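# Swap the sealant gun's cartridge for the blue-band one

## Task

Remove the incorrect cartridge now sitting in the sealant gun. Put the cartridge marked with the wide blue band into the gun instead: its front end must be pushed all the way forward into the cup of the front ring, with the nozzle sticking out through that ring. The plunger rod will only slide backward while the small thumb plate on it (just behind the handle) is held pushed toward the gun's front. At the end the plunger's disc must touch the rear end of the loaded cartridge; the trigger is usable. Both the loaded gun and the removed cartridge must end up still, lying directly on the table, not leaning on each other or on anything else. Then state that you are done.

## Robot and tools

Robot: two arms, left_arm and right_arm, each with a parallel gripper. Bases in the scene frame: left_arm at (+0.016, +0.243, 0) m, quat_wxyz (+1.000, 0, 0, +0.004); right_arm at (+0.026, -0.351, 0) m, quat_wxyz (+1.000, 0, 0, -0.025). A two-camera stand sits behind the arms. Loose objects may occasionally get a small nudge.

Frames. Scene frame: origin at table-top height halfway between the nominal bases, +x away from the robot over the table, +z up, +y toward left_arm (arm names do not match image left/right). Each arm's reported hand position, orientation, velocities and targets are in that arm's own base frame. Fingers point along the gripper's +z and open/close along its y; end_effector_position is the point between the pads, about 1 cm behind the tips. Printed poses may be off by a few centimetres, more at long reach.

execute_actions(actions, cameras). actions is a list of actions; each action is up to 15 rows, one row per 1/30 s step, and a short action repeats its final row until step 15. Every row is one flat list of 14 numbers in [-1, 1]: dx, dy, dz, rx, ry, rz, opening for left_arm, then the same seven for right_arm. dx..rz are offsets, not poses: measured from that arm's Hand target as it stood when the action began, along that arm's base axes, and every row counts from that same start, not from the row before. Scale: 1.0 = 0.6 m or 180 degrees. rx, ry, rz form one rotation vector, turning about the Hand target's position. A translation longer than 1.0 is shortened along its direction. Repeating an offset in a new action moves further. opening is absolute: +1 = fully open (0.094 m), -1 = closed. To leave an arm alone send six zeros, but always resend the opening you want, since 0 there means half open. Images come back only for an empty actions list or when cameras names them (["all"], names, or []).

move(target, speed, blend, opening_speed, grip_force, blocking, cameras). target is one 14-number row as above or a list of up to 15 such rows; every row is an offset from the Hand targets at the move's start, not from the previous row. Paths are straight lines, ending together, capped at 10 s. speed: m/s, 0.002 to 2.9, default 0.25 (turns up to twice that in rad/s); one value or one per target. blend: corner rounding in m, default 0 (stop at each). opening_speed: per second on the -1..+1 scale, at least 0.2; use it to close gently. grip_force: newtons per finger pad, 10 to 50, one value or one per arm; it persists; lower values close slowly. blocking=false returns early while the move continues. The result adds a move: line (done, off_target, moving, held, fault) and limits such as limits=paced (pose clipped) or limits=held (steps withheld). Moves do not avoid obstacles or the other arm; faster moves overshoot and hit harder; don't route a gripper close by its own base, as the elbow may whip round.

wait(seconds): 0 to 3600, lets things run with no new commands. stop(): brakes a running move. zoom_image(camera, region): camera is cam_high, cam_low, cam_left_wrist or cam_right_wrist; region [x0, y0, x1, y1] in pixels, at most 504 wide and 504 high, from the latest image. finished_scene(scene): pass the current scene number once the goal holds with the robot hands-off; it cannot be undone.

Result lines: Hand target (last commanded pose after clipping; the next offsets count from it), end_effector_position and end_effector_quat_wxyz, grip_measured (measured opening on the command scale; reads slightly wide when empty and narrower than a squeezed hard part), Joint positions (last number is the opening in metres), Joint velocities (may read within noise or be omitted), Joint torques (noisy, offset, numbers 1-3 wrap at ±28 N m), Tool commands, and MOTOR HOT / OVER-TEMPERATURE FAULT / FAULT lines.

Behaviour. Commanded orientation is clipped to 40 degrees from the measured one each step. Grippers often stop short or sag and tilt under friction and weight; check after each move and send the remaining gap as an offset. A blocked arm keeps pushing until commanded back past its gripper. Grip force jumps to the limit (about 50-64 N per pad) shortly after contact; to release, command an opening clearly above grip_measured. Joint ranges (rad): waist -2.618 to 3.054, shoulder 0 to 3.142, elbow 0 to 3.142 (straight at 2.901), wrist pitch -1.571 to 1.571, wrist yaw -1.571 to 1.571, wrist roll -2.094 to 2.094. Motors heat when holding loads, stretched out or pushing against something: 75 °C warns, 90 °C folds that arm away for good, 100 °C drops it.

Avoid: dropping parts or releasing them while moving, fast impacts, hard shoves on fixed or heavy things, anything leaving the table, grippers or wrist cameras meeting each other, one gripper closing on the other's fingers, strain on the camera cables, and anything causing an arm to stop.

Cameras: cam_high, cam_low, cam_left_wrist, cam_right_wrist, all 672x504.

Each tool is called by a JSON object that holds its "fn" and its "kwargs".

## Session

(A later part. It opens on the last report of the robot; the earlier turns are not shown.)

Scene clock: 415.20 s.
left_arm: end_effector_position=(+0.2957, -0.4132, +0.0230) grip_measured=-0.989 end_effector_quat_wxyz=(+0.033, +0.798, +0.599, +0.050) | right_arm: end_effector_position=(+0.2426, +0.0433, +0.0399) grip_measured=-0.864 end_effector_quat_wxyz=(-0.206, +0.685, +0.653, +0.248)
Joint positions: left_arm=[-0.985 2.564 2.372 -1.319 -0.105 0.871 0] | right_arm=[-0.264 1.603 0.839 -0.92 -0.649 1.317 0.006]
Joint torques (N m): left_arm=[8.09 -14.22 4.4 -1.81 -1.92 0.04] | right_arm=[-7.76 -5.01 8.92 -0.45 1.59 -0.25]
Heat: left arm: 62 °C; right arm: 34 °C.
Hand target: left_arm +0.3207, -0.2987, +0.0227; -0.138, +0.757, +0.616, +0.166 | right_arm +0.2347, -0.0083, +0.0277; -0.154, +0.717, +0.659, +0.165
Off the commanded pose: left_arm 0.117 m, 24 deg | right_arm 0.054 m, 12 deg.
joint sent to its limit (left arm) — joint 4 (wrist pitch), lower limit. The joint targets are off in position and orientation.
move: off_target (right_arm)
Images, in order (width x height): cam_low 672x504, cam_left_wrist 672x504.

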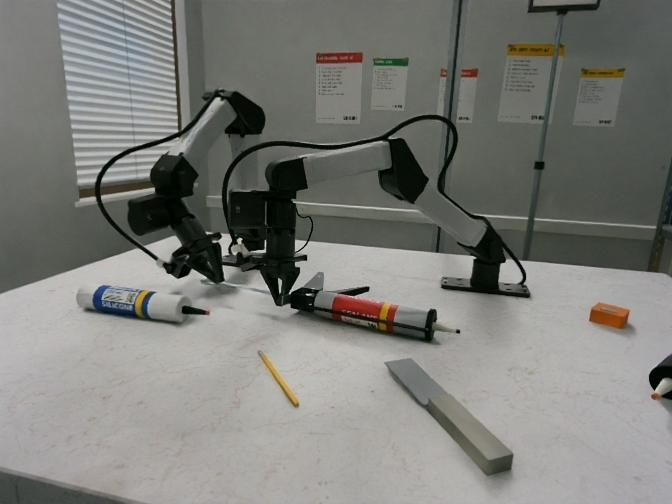

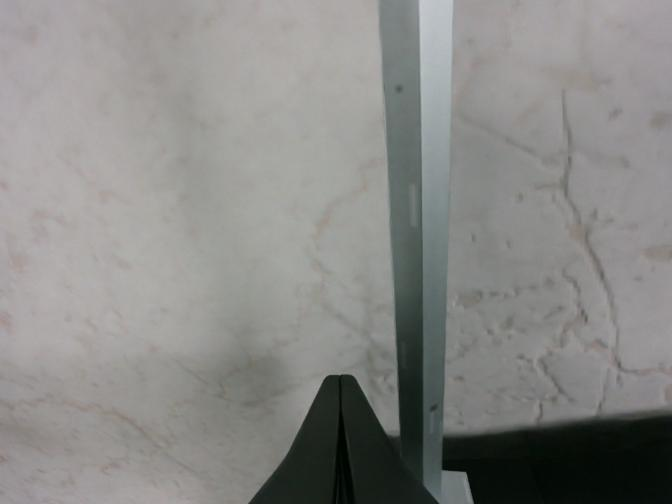

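{"fn": "move", "kwargs": {"target": [[-0.042,-0.2,0.0,0,0,0,-1, 0.013,0.085,0,0,0,0,-1],[-0.042,-0.2,0.217,0,0,0,-1, 0.013,0.085,0,0,0,0,-1],[-0.05,-0.02,0.23,-0.1275,-0.086,0.4927,0.3, 0.0455,0.297,0,0,0,0,-1]], "speed": [0.15,0.25,0.2], "cameras": ["cam_left_wrist","cam_low","cam_right_wrist"]}}

{"fn": "zoom_image", "kwargs": {"camera": "cam_left_wrist", "region": [200, 150, 500, 375]}}

Scene clock: 455.10 s.
left_arm: end_effector_position=(+0.2933, -0.3144, +0.1436) grip_measured=+0.297 end_effector_quat_wxyz=(+0.020, +0.107, +0.994, -0.010) | right_arm: end_effector_position=(+0.2517, +0.1637, +0.0263) grip_measured=-0.865 end_effector_quat_wxyz=(-0.163, +0.717, +0.660, +0.154)
Joint positions: left_arm=[-0.825 2.199 2.217 -1.545 -0.011 -0.609 0.061] | right_arm=[0.336 1.618 0.876 -0.665 -0.423 2.025 0.006]
Joint torques (N m): left_arm=[0.85 -15.98 5.56 0.32 0.05 -0.13] | right_arm=[1.02 -4.12 7.97 0.95 -0.12 0.23]
Heat: left arm: 68 °C; right arm: 34 °C.
Hand target: left_arm +0.2906, -0.3107, +0.1606; +0.000, +0.100, +0.995, +0.000 | right_arm +0.2619, +0.1699, +0.0276; -0.154, +0.717, +0.659, +0.164
Off the commanded pose: left_arm 0.018 m, 3 deg | right_arm 0.012 m, 2 deg.
joint sent to its limit (left arm) — joint 4 (wrist pitch), lower limit. The joint targets are off in orientation, not in position.
move: off_target (left_arm, right_arm); target 3's new opening was sent with left_arm's hand 0.018 m and 3 deg from that target
Images, in order (width x height): cam_low 672x504, cam_left_wrist 672x504, cam_right_wrist 672x504.

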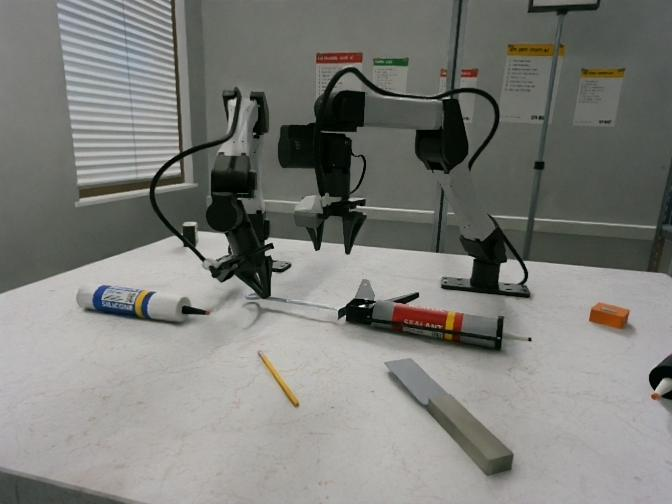

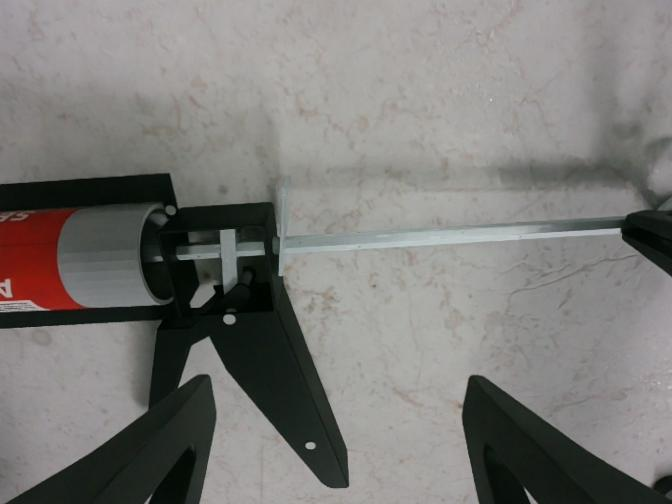

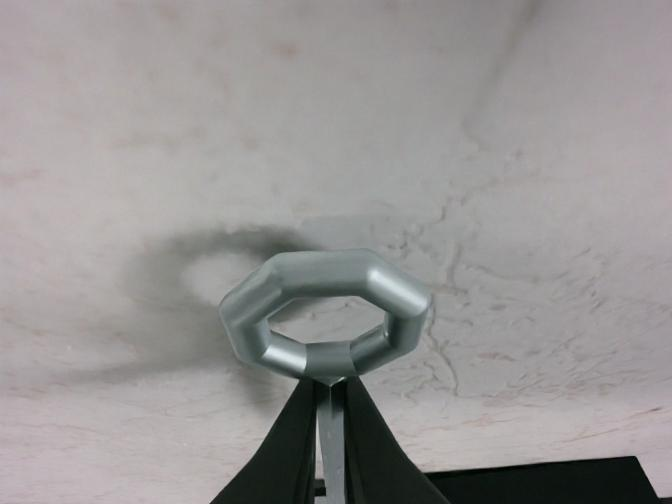

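Scaled by 1.680.

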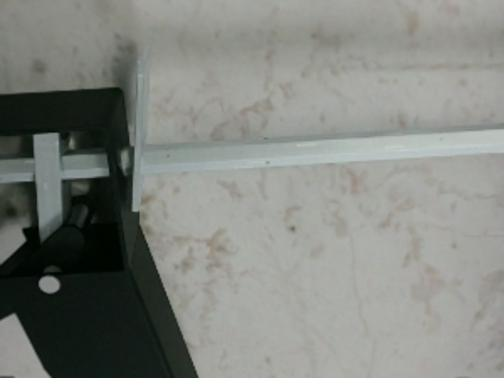

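{"fn": "move", "kwargs": {"target": [0.037,0.0413,-0.143,0,0,0.0215,-0.62, 0,0,0,0,0,0,-1], "speed": 0.2, "cameras": ["cam_left_wrist","cam_low"]}}

{"fn": "zoom_image", "kwargs": {"camera": "cam_left_wrist", "region": [180, 260, 500, 500]}}

Scene clock: 470.90 s.
left_arm: end_effector_position=(+0.3099, -0.2831, +0.0740) grip_measured=-0.618 end_effector_quat_wxyz=(-0.005, +0.067, +0.998, +0.010) | right_arm: end_effector_position=(+0.2517, +0.1637, +0.0263) grip_measured=-0.865 end_effector_quat_wxyz=(-0.163, +0.717, +0.660, +0.154)
Joint positions: left_arm=[-0.744 2.187 1.92 -1.324 -0.01 -0.61 0.018] | right_arm=[0.336 1.618 0.876 -0.665 -0.423 2.025 0.006]
Joint torques (N m): left_arm=[0.72 -12.46 5.65 0.47 0.01 -0.04] | right_arm=[1.14 -4.16 7.99 0.96 -0.11 0.23]
Heat: left arm: 70 °C; right arm: 35 °C.
Hand target: left_arm +0.3129, -0.2859, +0.0749; +0.000, +0.066, +0.998, +0.000 | right_arm +0.2619, +0.1699, +0.0276; -0.154, +0.717, +0.659, +0.164
Off the commanded pose: left_arm 0.004 m, 1 deg | right_arm 0.012 m, 2 deg.
move: done
Images, in order (width x height): cam_low 672x504, cam_left_wrist 672x504.

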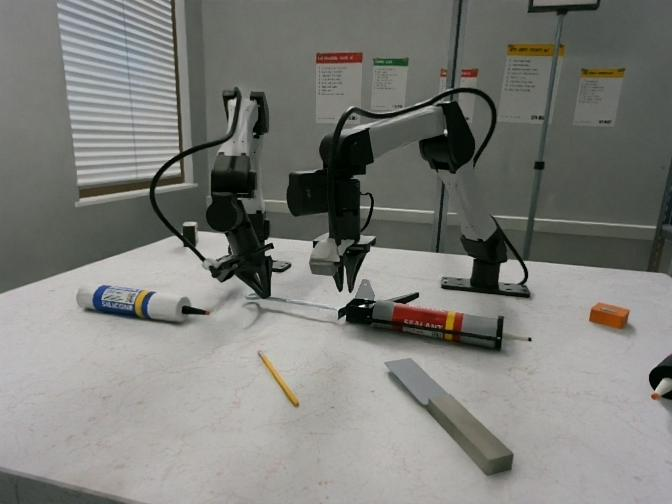

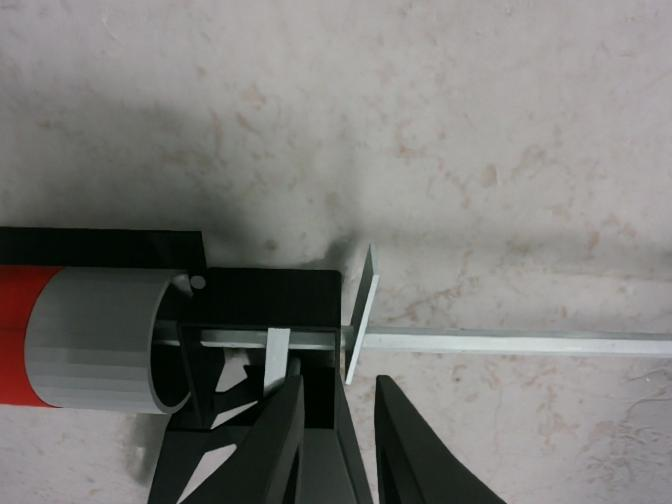

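Scaled by 1.575.

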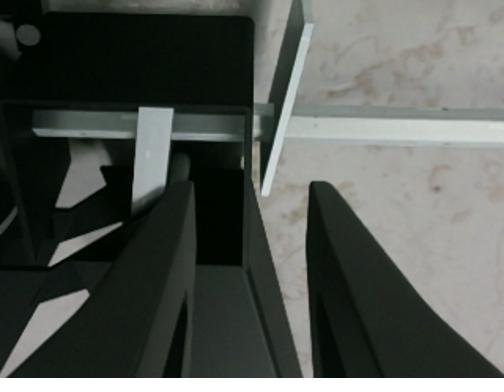

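{"fn": "move", "kwargs": {"target": [[-0.0097,-0.0033,-0.01,0,0,0,-0.585, 0,0,0,0,0,0,-1],[-0.0097,-0.0033,-0.042,0,0,0,-0.585, 0,0,0,0,0,0,-1]], "speed": 0.1, "cameras": ["cam_left_wrist"]}}

{"fn": "zoom_image", "kwargs": {"camera": "cam_left_wrist", "region": [220, 300, 460, 500]}}

Scene clock: 487.50 s.
left_arm: end_effector_position=(+0.3054, -0.2789, +0.0479) grip_measured=-0.587 end_effector_quat_wxyz=(-0.011, +0.066, +0.998, +0.015) | right_arm: end_effector_position=(+0.2518, +0.1638, +0.0264) grip_measured=-0.865 end_effector_quat_wxyz=(-0.163, +0.717, +0.660, +0.154)
Joint positions: left_arm=[-0.744 2.187 1.815 -1.236 -0.01 -0.612 0.019] | right_arm=[0.336 1.618 0.876 -0.664 -0.423 2.025 0.006]
Joint torques (N m): left_arm=[-0.38 -12.63 5.48 0.56 0.03 -0.16] | right_arm=[1.01 -4.26 7.94 0.97 -0.11 0.19]
Heat: left arm: 66 °C; right arm: 36 °C.
Hand target: left_arm +0.3071, -0.2879, +0.0497; +0.000, +0.066, +0.998, +0.000 | right_arm +0.2619, +0.1699, +0.0276; -0.154, +0.717, +0.660, +0.164
Off the commanded pose: left_arm 0.009 m, 2 deg | right_arm 0.012 m, 2 deg.
move: done

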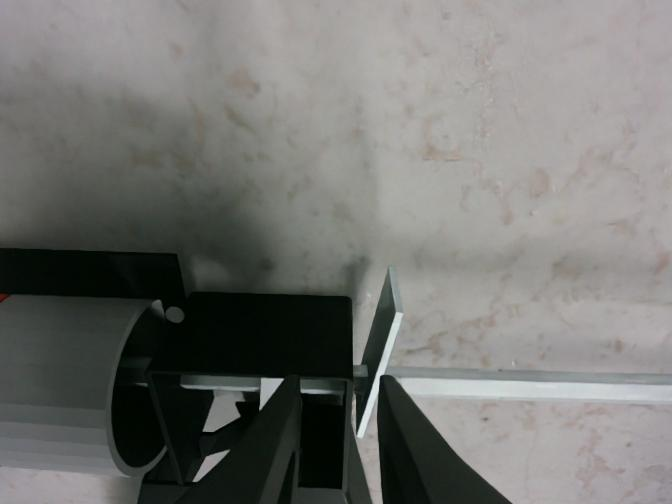

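Scaled by 2.100.

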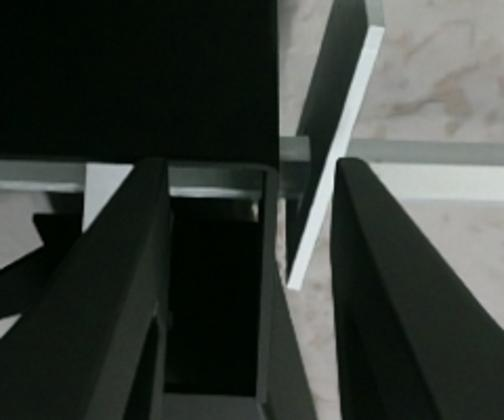

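{"fn": "move", "kwargs": {"target": [0.0017,-0.011,0.008,0,0,0,-0.585, 0,0,0,0,0,0,-1], "speed": 0.1, "cameras": ["cam_left_wrist"]}}

{"fn": "zoom_image", "kwargs": {"camera": "cam_left_wrist", "region": [220, 300, 460, 500]}}

Scene clock: 495.17 s.
left_arm: end_effector_position=(+0.3041, -0.2853, +0.0508) grip_measured=-0.587 end_effector_quat_wxyz=(-0.007, +0.068, +0.998, +0.011) | right_arm: end_effector_position=(+0.2518, +0.1638, +0.0264) grip_measured=-0.865 end_effector_quat_wxyz=(-0.163, +0.717, +0.660, +0.154)
Joint positions: left_arm=[-0.757 2.187 1.828 -1.236 -0.009 -0.62 0.019] | right_arm=[0.336 1.618 0.876 -0.664 -0.423 2.025 0.006]
Joint torques (N m): left_arm=[-0.29 -10.78 8.24 0.29 -0.01 -0.16] | right_arm=[1.01 -4.1 7.94 0.95 -0.11 0.19]
Heat: left arm: 65 °C; right arm: 36 °C.
Hand target: left_arm +0.3081, -0.2947, +0.0546; +0.000, +0.066, +0.998, +0.000 | right_arm +0.2619, +0.1699, +0.0276; -0.154, +0.717, +0.659, +0.164
Off the commanded pose: left_arm 0.011 m, 2 deg | right_arm 0.012 m, 2 deg.
move: off_target (left_arm)

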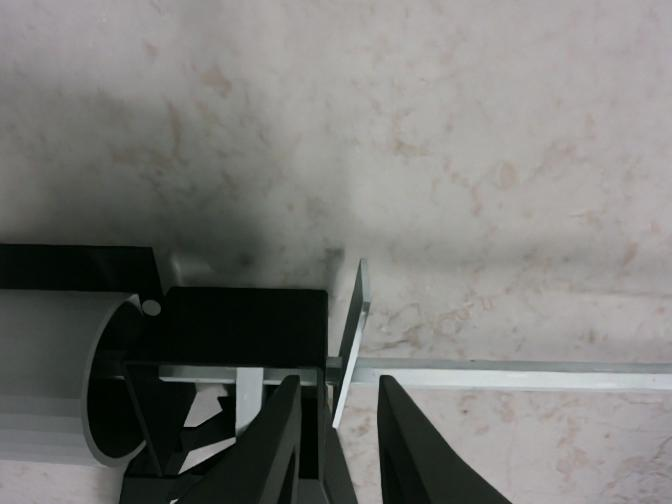

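Scaled by 2.100.

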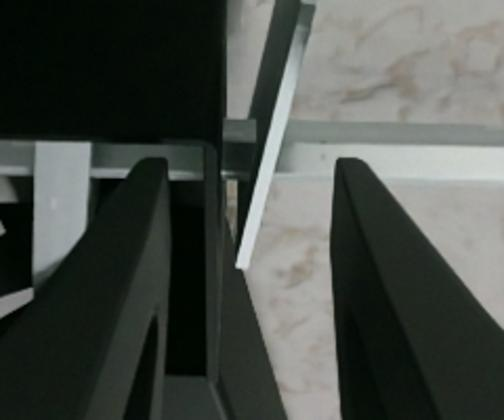

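{"fn": "move", "kwargs": {"target": [-0.0025,0.0,-0.020,0,0,0,-0.585, 0,0,0,0,0,0,-1], "speed": 0.08, "cameras": ["cam_left_wrist","cam_low"]}}

{"fn": "zoom_image", "kwargs": {"camera": "cam_left_wrist", "region": [220, 300, 460, 500]}}

Scene clock: 502.40 s.
left_arm: end_effector_position=(+0.3073, -0.2882, +0.0477) grip_measured=-0.587 end_effector_quat_wxyz=(-0.001, +0.067, +0.998, +0.007) | right_arm: end_effector_position=(+0.2519, +0.1637, +0.0262) grip_measured=-0.865 end_effector_quat_wxyz=(-0.163, +0.717, +0.660, +0.154)
Joint positions: left_arm=[-0.757 2.192 1.822 -1.211 -0.009 -0.623 0.019] | right_arm=[0.336 1.618 0.876 -0.664 -0.423 2.026 0.006]
Joint torques (N m): left_arm=[-0.35 -10.91 5.55 0.57 0 -0.19] | right_arm=[1.09 -4.19 7.84 0.97 -0.1 0.25]
Heat: left arm: 63 °C; right arm: 36 °C.
Hand target: left_arm +0.3065, -0.2946, +0.0425; +0.000, +0.066, +0.998, +0.000 | right_arm +0.2619, +0.1699, +0.0276; -0.154, +0.717, +0.660, +0.164
Off the commanded pose: left_arm 0.008 m, 1 deg | right_arm 0.012 m, 2 deg.
move: done
Images, in order (width x height): cam_low 672x504, cam_left_wrist 672x504.

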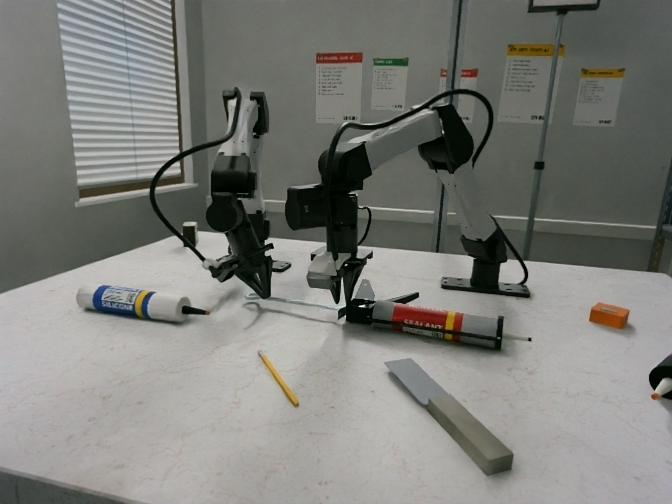

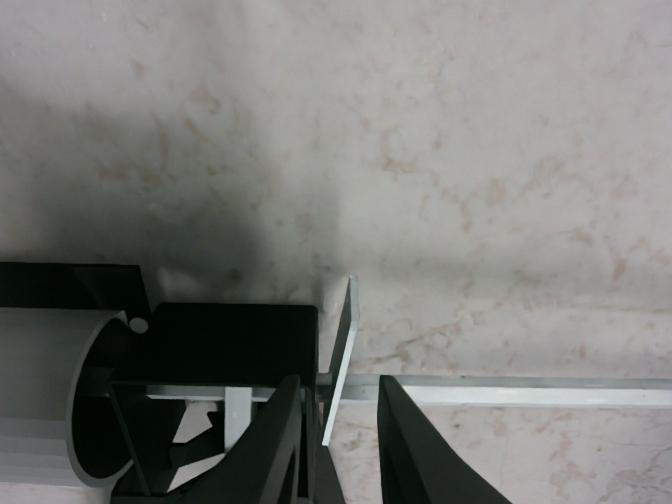

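Scaled by 2.100.

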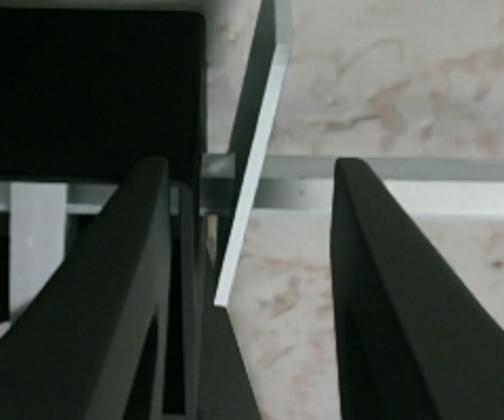

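{"fn": "move", "kwargs": {"target": [[-0.012,0.004,0.005,0,0,0,-0.585, 0,0,0,0,0,0,-1],[-0.011,0.004,-0.015,0,0,0,-0.585, 0,0,0,0,0,0,-1]], "speed": 0.08, "cameras": ["cam_left_wrist"]}}

{"fn": "zoom_image", "kwargs": {"camera": "cam_left_wrist", "region": [220, 300, 460, 500]}}

Scene clock: 509.13 s.
left_arm: end_effector_position=(+0.3051, -0.2899, +0.0460) grip_measured=-0.587 end_effector_quat_wxyz=(+0.007, +0.067, +0.998, +0.000) | right_arm: end_effector_position=(+0.2514, +0.1638, +0.0250) grip_measured=-0.865 end_effector_quat_wxyz=(-0.162, +0.718, +0.660, +0.151)
Joint positions: left_arm=[-0.764 2.169 1.778 -1.169 -0.009 -0.63 0.019] | right_arm=[0.339 1.622 0.876 -0.663 -0.419 2.028 0.006]
Joint torques (N m): left_arm=[-0.38 -10.52 3.77 0.62 -0.01 -0.15] | right_arm=[0.72 -4.55 8.1 0.95 -0.14 0.18]
Heat: left arm: 61 °C; right arm: 36 °C.
Hand target: left_arm +0.3000, -0.2922, +0.0336; +0.000, +0.066, +0.998, +0.000 | right_arm +0.2619, +0.1698, +0.0276; -0.154, +0.717, +0.659, +0.164
Off the commanded pose: left_arm 0.014 m, 1 deg | right_arm 0.012 m, 2 deg.
move: off_target (left_arm)

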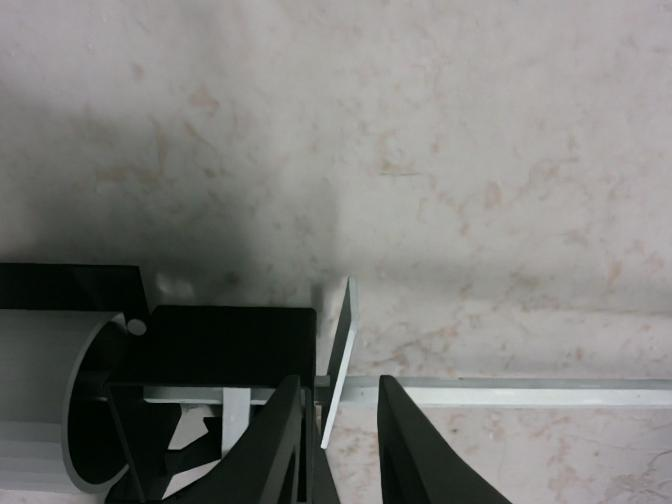

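Scaled by 2.100.

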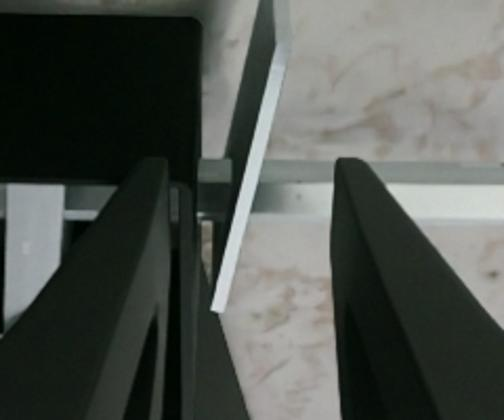

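{"fn": "move", "kwargs": {"target": [[-0.005,0.0,0.04,0,0,0,-0.585, 0,0,0,0,0,0,-1],[-0.010,0.004,0.03,0,0,0,-0.585, 0,0,0,0,0,0,-1],[-0.010,0.004,0.008,0,0,0,-0.585, 0,0,0,0,0,0,-1]], "speed": 0.08, "cameras": ["cam_left_wrist"]}}

{"fn": "zoom_image", "kwargs": {"camera": "cam_left_wrist", "region": [220, 300, 460, 500]}}

Scene clock: 522.27 s.
left_arm: end_effector_position=(+0.2927, -0.2821, +0.0353) grip_measured=-0.587 end_effector_quat_wxyz=(-0.011, +0.067, +0.998, +0.015) | right_arm: end_effector_position=(+0.2516, +0.1638, +0.0250) grip_measured=-0.865 end_effector_quat_wxyz=(-0.162, +0.718, +0.660, +0.152)
Joint positions: left_arm=[-0.771 2.167 1.732 -1.173 -0.008 -0.636 0.019] | right_arm=[0.339 1.622 0.876 -0.663 -0.419 2.028 0.006]
Joint torques (N m): left_arm=[-0.25 -13.11 5.04 0.57 0 -0.16] | right_arm=[0.64 -4.59 8.05 0.95 -0.15 0.22]
Heat: left arm: 58 °C; right arm: 37 °C.
Hand target: left_arm +0.2939, -0.2897, +0.0383; +0.000, +0.066, +0.998, +0.000 | right_arm +0.2619, +0.1698, +0.0276; -0.154, +0.717, +0.659, +0.164
Off the commanded pose: left_arm 0.008 m, 2 deg | right_arm 0.012 m, 2 deg.
move: done

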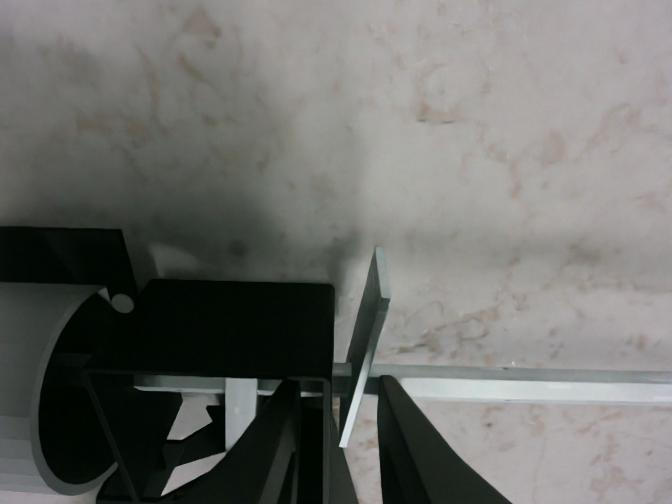

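Scaled by 2.100.

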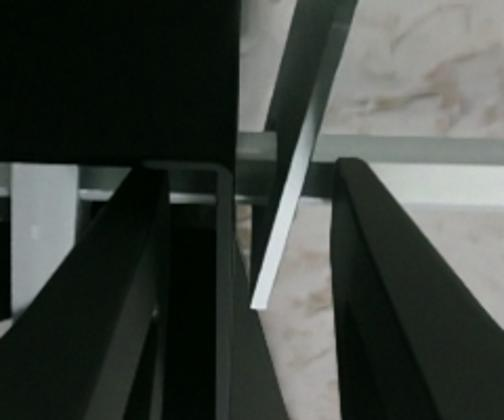

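{"fn": "move", "kwargs": {"target": [0.0,0.006,0.0,0,0,0,-1, 0,0,0,0,0,0,-1], "speed": 0.08, "opening_speed": 0.5, "cameras": ["cam_left_wrist"]}}

{"fn": "zoom_image", "kwargs": {"camera": "cam_left_wrist", "region": [220, 300, 460, 500]}}

Scene clock: 527.37 s.
left_arm: end_effector_position=(+0.2924, -0.2830, +0.0347) grip_measured=-0.872 end_effector_quat_wxyz=(-0.010, +0.071, +0.997, +0.011) | right_arm: end_effector_position=(+0.2525, +0.1639, +0.0250) grip_measured=-0.865 end_effector_quat_wxyz=(-0.161, +0.717, +0.660, +0.153)
Joint positions: left_arm=[-0.771 2.161 1.72 -1.159 -0.004 -0.628 0.006] | right_arm=[0.339 1.622 0.876 -0.659 -0.417 2.028 0.006]
Joint torques (N m): left_arm=[0.28 -13.31 4.82 0.52 -0.04 -0.14] | right_arm=[0.77 -4.46 8.01 0.91 -0.17 0.16]
Heat: left arm: 59 °C; right arm: 37 °C.
Hand target: left_arm +0.2940, -0.2862, +0.0383; +0.000, +0.066, +0.998, +0.000 | right_arm +0.2620, +0.1698, +0.0276; -0.154, +0.717, +0.659, +0.164
Off the commanded pose: left_arm 0.005 m, 2 deg | right_arm 0.011 m, 2 deg.
move: done

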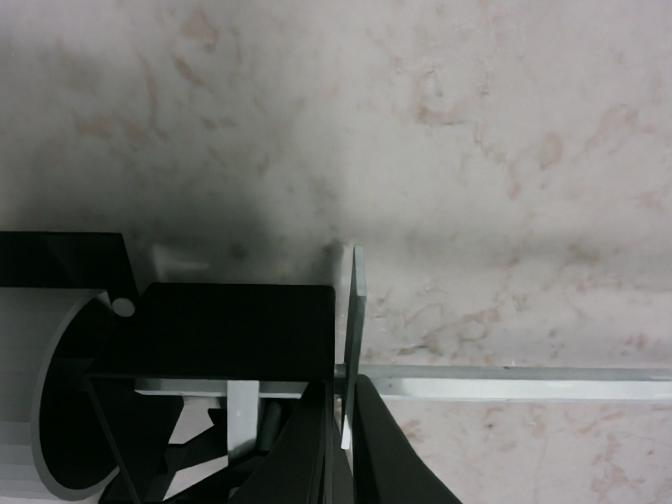

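Scaled by 2.100.

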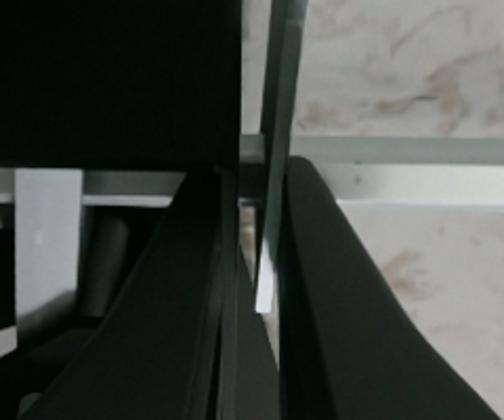

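{"fn": "move", "kwargs": {"target": [0.0,0.0,0.0,0,0,0,-1, -0.02,-0.15,0,0,0,0,-1], "speed": 0.08, "cameras": ["cam_left_wrist"]}}

Scene clock: 533.03 s.
left_arm: end_effector_position=(+0.2931, -0.3148, +0.0377) grip_measured=-0.891 end_effector_quat_wxyz=(+0.002, +0.079, +0.996, -0.049) | right_arm: end_effector_position=(+0.2530, +0.1075, +0.0302) grip_measured=-0.865 end_effector_quat_wxyz=(-0.190, +0.696, +0.663, +0.198)
Joint positions: left_arm=[-0.792 2.155 1.72 -1.067 0.071 -0.636 0.005] | right_arm=[0.063 1.591 0.83 -0.741 -0.552 1.703 0.006]
Joint torques (N m): left_arm=[2.19 -12.82 5.18 -0.21 -0.7 -0.1] | right_arm=[-4.66 -6.82 5.89 -0.05 0.66 -0.09]
Heat: left arm: 60 °C; right arm: 37 °C.
Hand target: left_arm +0.2940, -0.2861, +0.0383; +0.000, +0.066, +0.998, +0.000 | right_arm +0.2500, +0.0799, +0.0276; -0.154, +0.717, +0.660, +0.164
Off the commanded pose: left_arm 0.029 m, 6 deg | right_arm 0.028 m, 6 deg.
move: off_target (right_arm)

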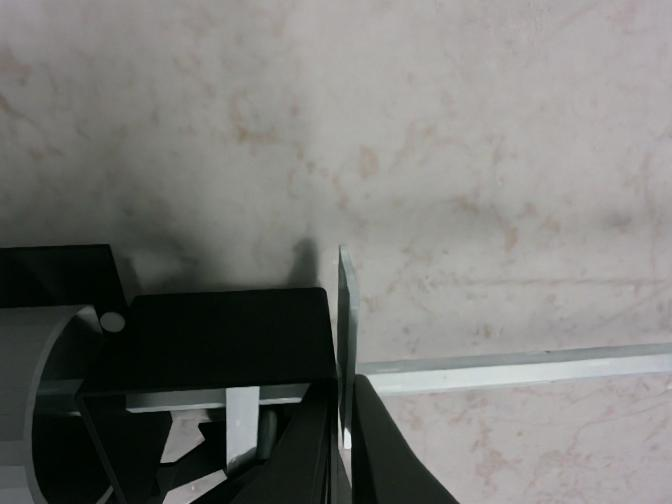

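{"fn": "move", "kwargs": {"target": [0.0,0.0,0.0,0,0,0,-1, -0.01,-0.1,0,0,0,0,-1], "speed": 0.08, "cameras": ["cam_left_wrist","cam_low"]}}

Scene clock: 540.07 s.
left_arm: end_effector_position=(+0.2869, -0.3409, +0.0417) grip_measured=-0.891 end_effector_quat_wxyz=(+0.002, +0.094, +0.991, -0.095) | right_arm: end_effector_position=(+0.2409, +0.0587, +0.0359) grip_measured=-0.866 end_effector_quat_wxyz=(-0.205, +0.694, +0.655, +0.217)
Joint positions: left_arm=[-0.817 2.153 1.721 -1.008 0.14 -0.637 0.005] | right_arm=[-0.17 1.591 0.833 -0.891 -0.602 1.434 0.006]
Joint torques (N m): left_arm=[3.95 -12.97 5.3 -0.63 -1.26 -0.05] | right_arm=[-5.81 -4.42 8.77 -0.16 1.11 -0.17]
Heat: left arm: 61 °C; right arm: 36 °C.
Hand target: left_arm +0.2940, -0.2861, +0.0383; +0.000, +0.066, +0.998, +0.000 | right_arm +0.2440, +0.0199, +0.0276; -0.154, +0.717, +0.659, +0.164
Off the commanded pose: left_arm 0.055 m, 11 deg | right_arm 0.040 m, 9 deg.
move: off_target (right_arm)
Images, in order (width x height): cam_low 672x504, cam_left_wrist 672x504.

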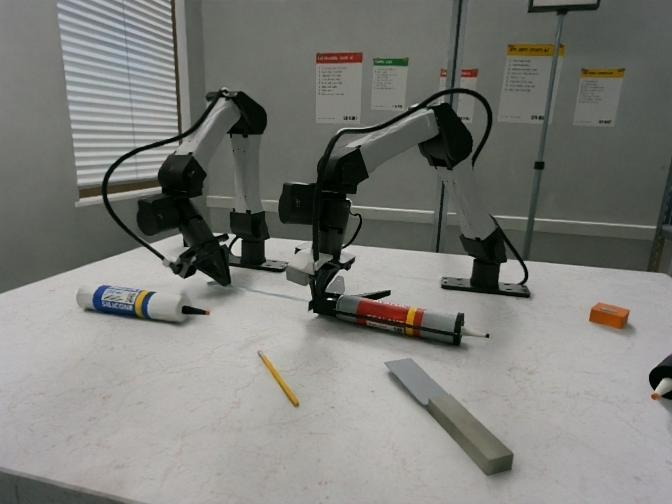

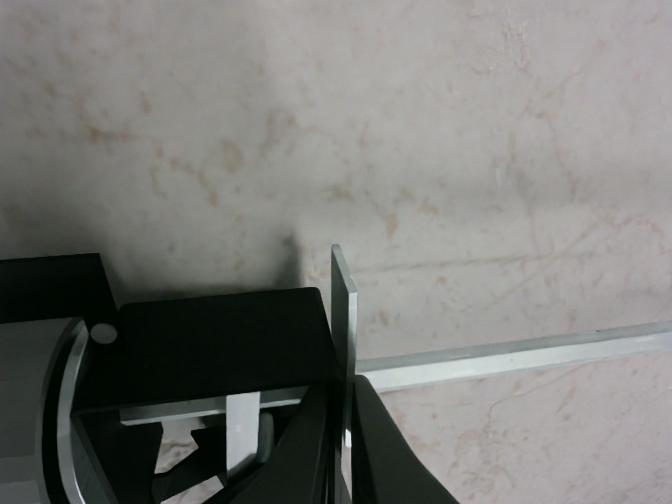

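{"fn": "move", "kwargs": {"target": [0.02,0.10,-0.005,0,0,0,-1, -0.012,-0.13,0,0,0,0,-1], "speed": 0.08, "cameras": ["cam_left_wrist","cam_low"]}}

Scene clock: 547.60 s.
left_arm: end_effector_position=(+0.3099, -0.2429, +0.0372) grip_measured=-0.892 end_effector_quat_wxyz=(+0.001, +0.059, +0.998, -0.033) | right_arm: end_effector_position=(+0.2352, -0.0519, +0.0273) grip_measured=-0.990 end_effector_quat_wxyz=(-0.158, +0.717, +0.657, +0.170)
Joint positions: left_arm=[-0.64 2.044 1.548 -1.038 0.055 -0.523 0.005] | right_arm=[-0.518 1.711 0.975 -1.045 -0.422 1.096 0]
Joint torques (N m): left_arm=[0.7 -11.93 4.21 0.1 -0.54 0.2] | right_arm=[-1.21 -4.71 7.31 -0.19 -0.09 -0.09]
Heat: left arm: 60 °C; right arm: 36 °C.
Hand target: left_arm +0.3060, -0.2261, +0.0352; +0.000, +0.066, +0.998, +0.000 | right_arm +0.2367, -0.0581, +0.0276; -0.154, +0.717, +0.659, +0.164
Off the commanded pose: left_arm 0.017 m, 4 deg | right_arm 0.006 m, 1 deg.
move: off_target (left_arm)
Images, in order (width x height): cam_low 672x504, cam_left_wrist 672x504.

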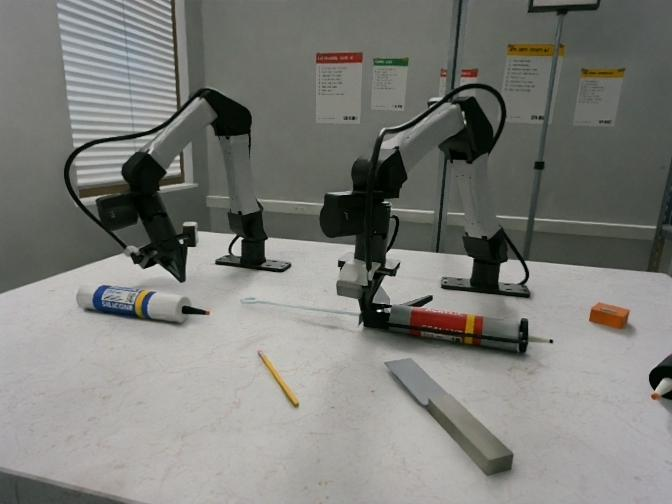

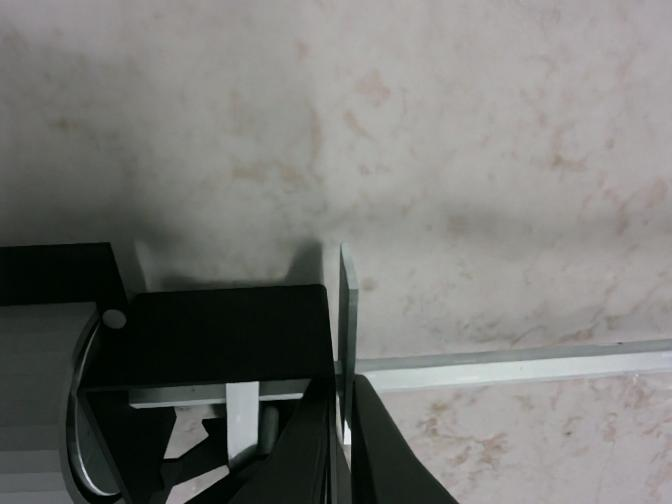

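{"fn": "move", "kwargs": {"target": [[0.0,-0.02,0.0,0,0,0,-0.6, 0,0,0.05,0,0,0,-1],[0.0,-0.02,0.1,0,0,0,-0.6, 0,-0.05,0.15,0,0,0,0],[0,0.08,0.25,0,0,0,0.5, 0,-0.05,0.2,0,0,0,0.5]], "speed": [0.1,0.1,0.25], "cameras": ["cam_left_wrist","cam_high","cam_low"]}}

{"fn": "zoom_image", "kwargs": {"camera": "cam_left_wrist", "region": [150, 150, 450, 400]}}

Scene clock: 562.07 s.
left_arm: end_effector_position=(+0.3027, -0.1819, +0.1688) grip_measured=+0.497 end_effector_quat_wxyz=(-0.001, +0.065, +0.998, -0.006) | right_arm: end_effector_position=(+0.2386, -0.0838, +0.1416) grip_measured=+0.497 end_effector_quat_wxyz=(-0.162, +0.717, +0.656, +0.169)
Joint positions: left_arm=[-0.535 1.902 1.877 -1.542 0.012 -0.404 0.07] | right_arm=[-0.609 1.69 1.42 -1.559 -0.4 0.998 0.07]
Joint torques (N m): left_arm=[1.03 -11.89 7.84 0.24 -0.18 0.06] | right_arm=[-1.29 -6.58 8.06 -0.4 -0.09 -0.13]
Heat: left arm: 60 °C; right arm: 35 °C.
Hand target: left_arm +0.3059, -0.1782, +0.1853; +0.000, +0.066, +0.998, +0.000 | right_arm +0.2367, -0.0880, +0.1477; -0.154, +0.717, +0.659, +0.164
Off the commanded pose: left_arm 0.017 m, 1 deg | right_arm 0.008 m, 1 deg.
joint sent to its limit (left arm) — joint 4 (wrist pitch), lower limit. The joint targets are off in orientation, not in position.
move: off_target (left_arm); target 3's new opening was sent with left_arm's hand 0.017 m and 1 deg from that target
Images, in order (width x height): cam_high 672x504, cam_low 672x504, cam_left_wrist 672x504.

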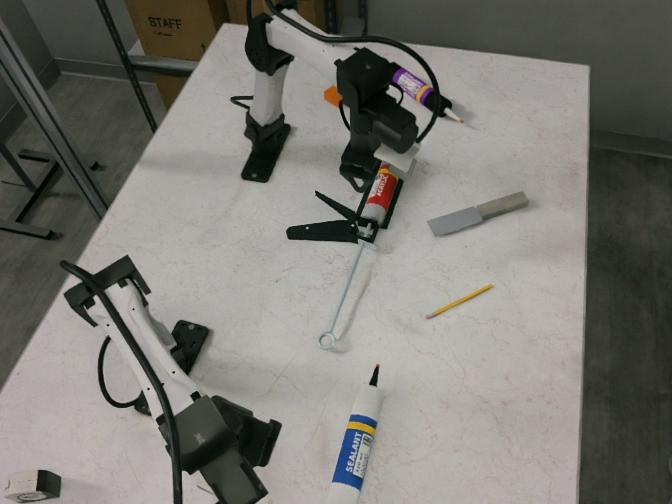

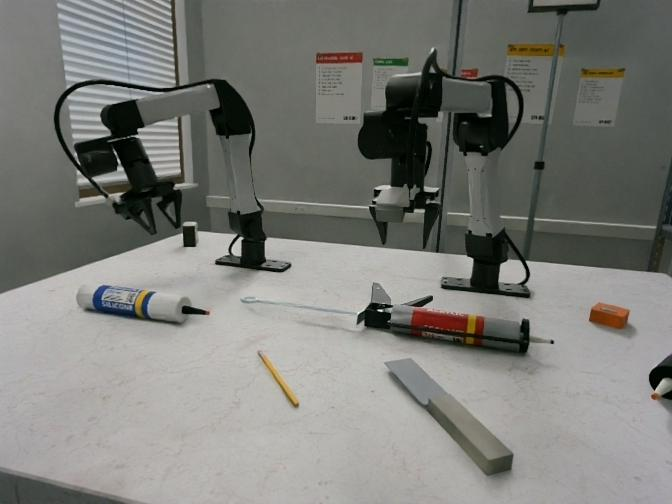

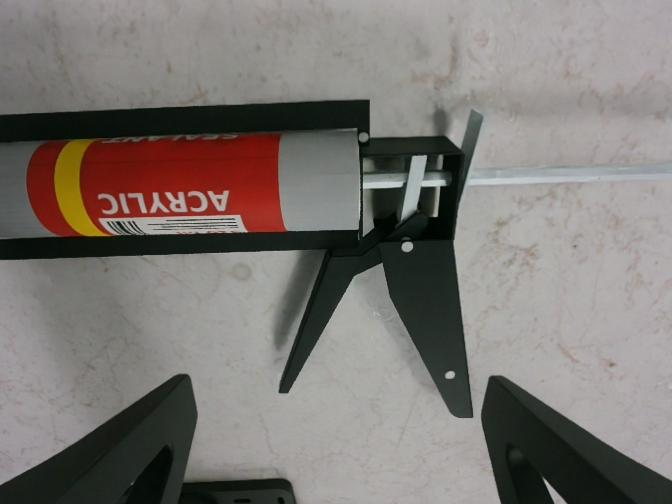

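Scaled by 1.680.

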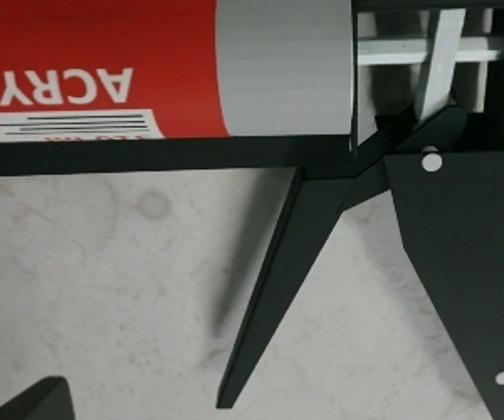

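{"fn": "zoom_image", "kwargs": {"camera": "cam_low", "region": [350, 275, 570, 365]}}

Scaled by 2.291.

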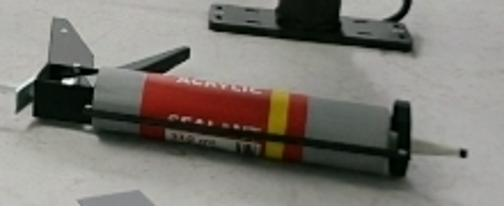

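{"fn": "move", "kwargs": {"target": [0.062,0.080,-0.159,0,0,-0.487,0.6, 0.072,0.33,-0.033,0,0,0,0.3], "speed": 0.3, "cameras": ["cam_left_wrist","cam_right_wrist","cam_low"]}}

Scene clock: 601.73 s.
left_arm: end_effector_position=(+0.3383, -0.1323, +0.0920) grip_measured=+0.598 end_effector_quat_wxyz=(-0.004, +0.737, +0.676, -0.006) | right_arm: end_effector_position=(+0.2772, +0.1076, +0.1292) grip_measured=+0.302 end_effector_quat_wxyz=(-0.157, +0.716, +0.661, +0.162)
Joint positions: left_arm=[-0.37 1.938 1.619 -1.264 0.007 1.287 0.075] | right_arm=[0.114 1.559 1.247 -1.175 -0.448 1.784 0.061]
Joint torques (N m): left_arm=[0.99 -9.28 5.65 0.42 -0.03 0.14] | right_arm=[0.28 -5 6.3 0.67 -0.2 0.15]
Heat: left arm: 60 °C; right arm: 37 °C.
Hand target: left_arm +0.3431, -0.1300, +0.0899; +0.000, +0.739, +0.674, +0.000 | right_arm +0.2798, +0.1100, +0.1278; -0.154, +0.717, +0.659, +0.164
Off the commanded pose: left_arm 0.006 m, 1 deg | right_arm 0.004 m, 0 deg.
move: done
Images, in order (width x height): cam_low 672x504, cam_left_wrist 672x504, cam_right_wrist 672x504.

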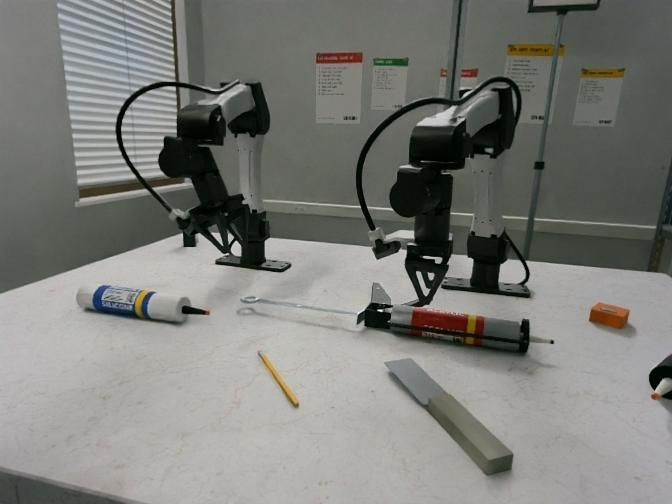

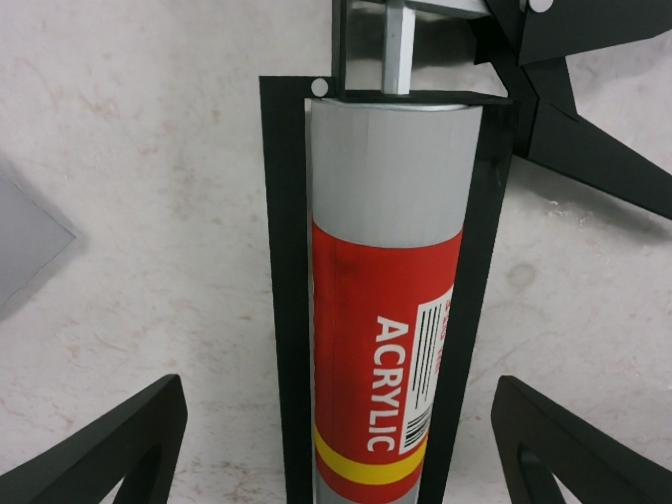

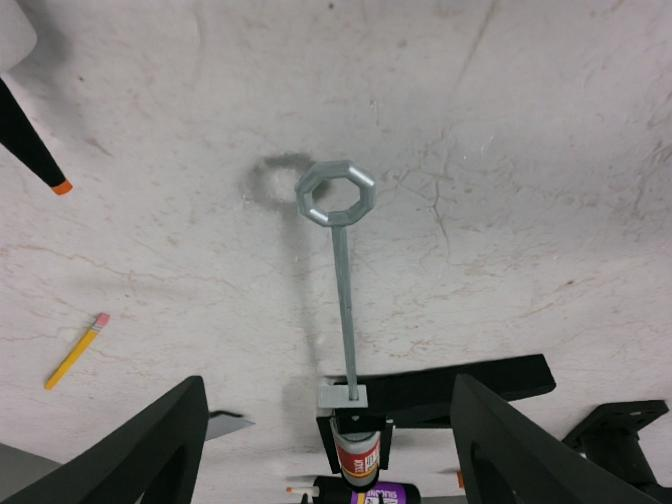

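{"fn": "move", "kwargs": {"target": [[-0.027,0.0033,-0.083,0,0,-0.0095,0.6, -0.0015,0.083,-0.1705,0,0,0.022,0.3],[-0.027,0.0033,-0.083,0,0,-0.0095,0.15, -0.0015,0.083,-0.1705,0,0,0.022,-1]], "speed": 0.15, "opening_speed": 1.5, "cameras": ["cam_left_wrist","cam_right_wrist","cam_low"]}}

Scene clock: 620.13 s.
left_arm: end_effector_position=(+0.3257, -0.1262, +0.0385) grip_measured=+0.153 end_effector_quat_wxyz=(-0.010, +0.743, +0.669, -0.005) | right_arm: end_effector_position=(+0.2784, +0.1598, +0.0310) grip_measured=-0.901 end_effector_quat_wxyz=(-0.164, +0.690, +0.685, +0.164)
Joint positions: left_arm=[-0.37 1.933 1.395 -1.055 0 1.306 0.054] | right_arm=[0.284 1.705 0.988 -0.713 -0.448 1.894 0.005]
Joint torques (N m): left_arm=[-0.09 -10.81 4.75 0.41 0.02 0.1] | right_arm=[0.29 -5.14 5.48 0.81 -0.13 0.16]
Heat: left arm: 56 °C; right arm: 36 °C.
Hand target: left_arm +0.3270, -0.1281, +0.0402; +0.000, +0.749, +0.663, +0.000 | right_arm +0.2791, +0.1597, +0.0256; -0.159, +0.694, +0.684, +0.159
Off the commanded pose: left_arm 0.003 m, 2 deg | right_arm 0.005 m, 1 deg.
move: done; target 2's new opening was sent with left_arm's hand 0.007 m and 3 deg from that target
Images, in order (width x height): cam_low 672x504, cam_left_wrist 672x504, cam_right_wrist 672x504.

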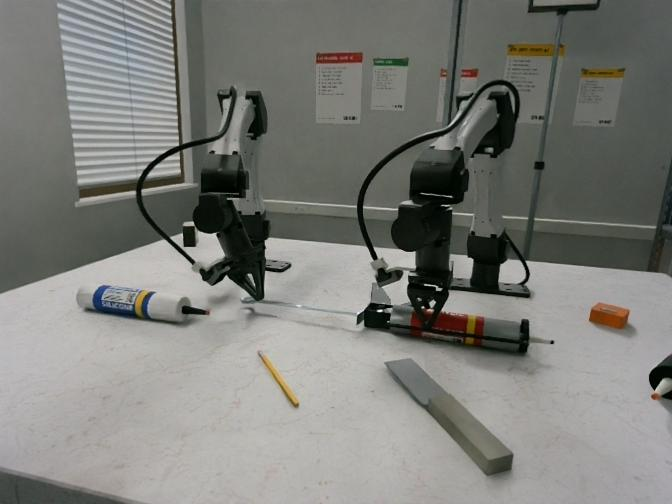

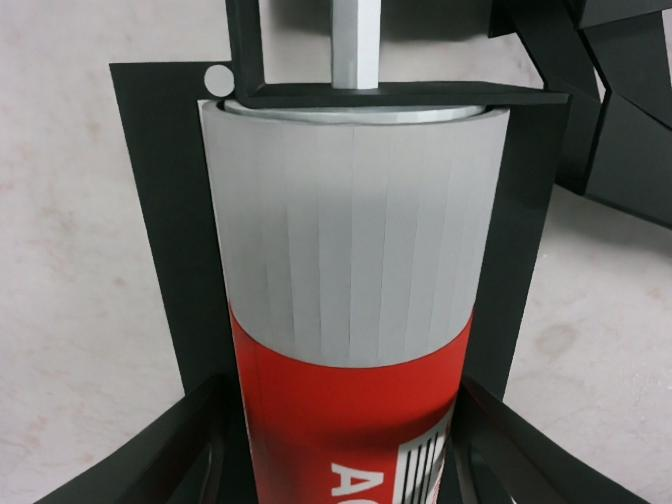

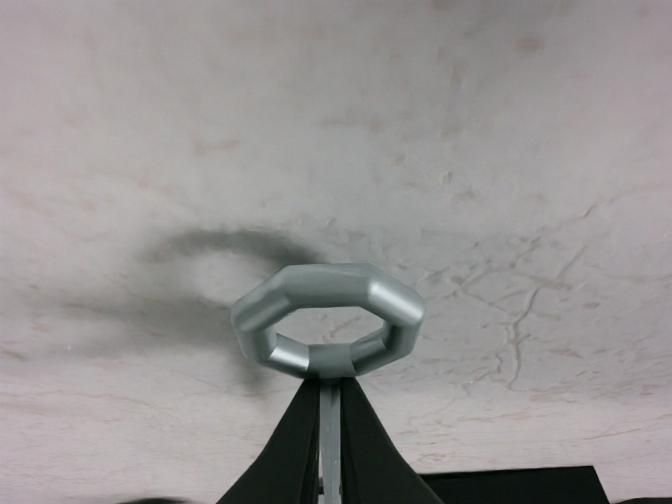

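{"fn": "move", "kwargs": {"target": [[0,0,0,0,0,0,-0.12, 0,0,0,0,0,0,-1],[0.004,0.028,0.004,0,0,0,-0.12, 0,0,0,0,0,0,-1]], "speed": 0.08, "opening_speed": 0.6, "grip_force": [35,50], "cameras": ["cam_left_wrist","cam_low"]}}

Scene clock: 625.97 s.
left_arm: end_effector_position=(+0.3244, -0.1226, +0.0386) grip_measured=-0.011 end_effector_quat_wxyz=(-0.003, +0.745, +0.667, -0.018) | right_arm: end_effector_position=(+0.2786, +0.1599, +0.0310) grip_measured=-0.901 end_effector_quat_wxyz=(-0.164, +0.690, +0.685, +0.164)
Joint positions: left_arm=[-0.347 1.925 1.385 -1.054 0.029 1.334 0.046] | right_arm=[0.284 1.705 0.988 -0.711 -0.448 1.895 0.005]
Joint torques (N m): left_arm=[2.14 -11.64 4.6 0.38 -0.29 0.29] | right_arm=[0.23 -5.19 5.53 0.76 -0.08 0.14]
Heat: left arm: 55 °C; right arm: 36 °C.
Hand target: left_arm +0.3294, -0.1113, +0.0425; +0.000, +0.749, +0.663, +0.000 | right_arm +0.2790, +0.1597, +0.0256; -0.159, +0.694, +0.684, +0.159
Off the commanded pose: left_arm 0.013 m, 2 deg | right_arm 0.005 m, 1 deg.
grip_force (N): 35, 50
move: off_target (left_arm)
Images, in order (width x height): cam_low 672x504, cam_left_wrist 672x504.

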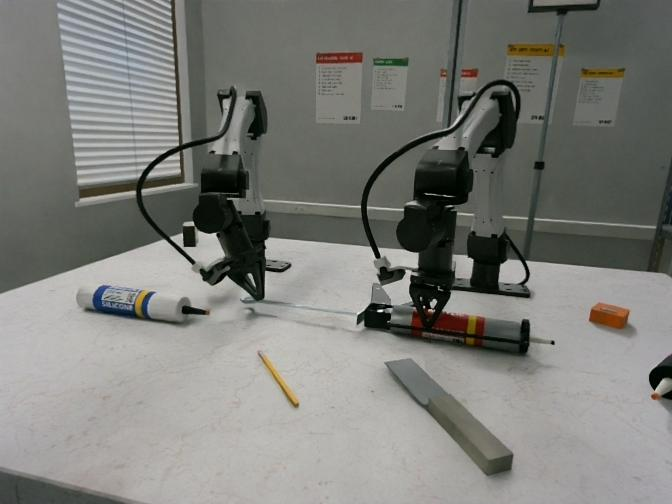

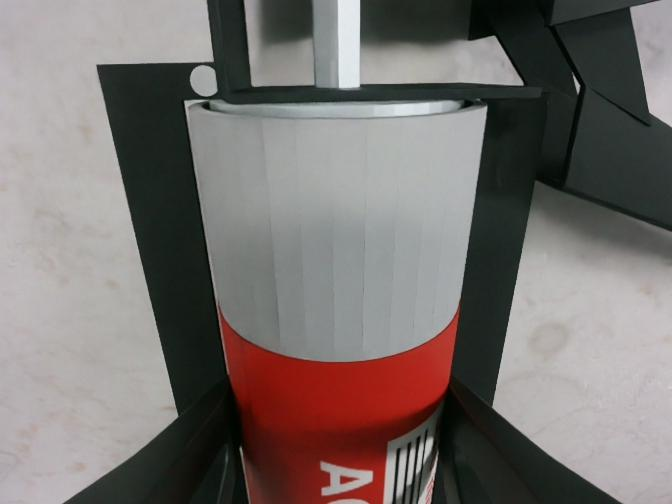

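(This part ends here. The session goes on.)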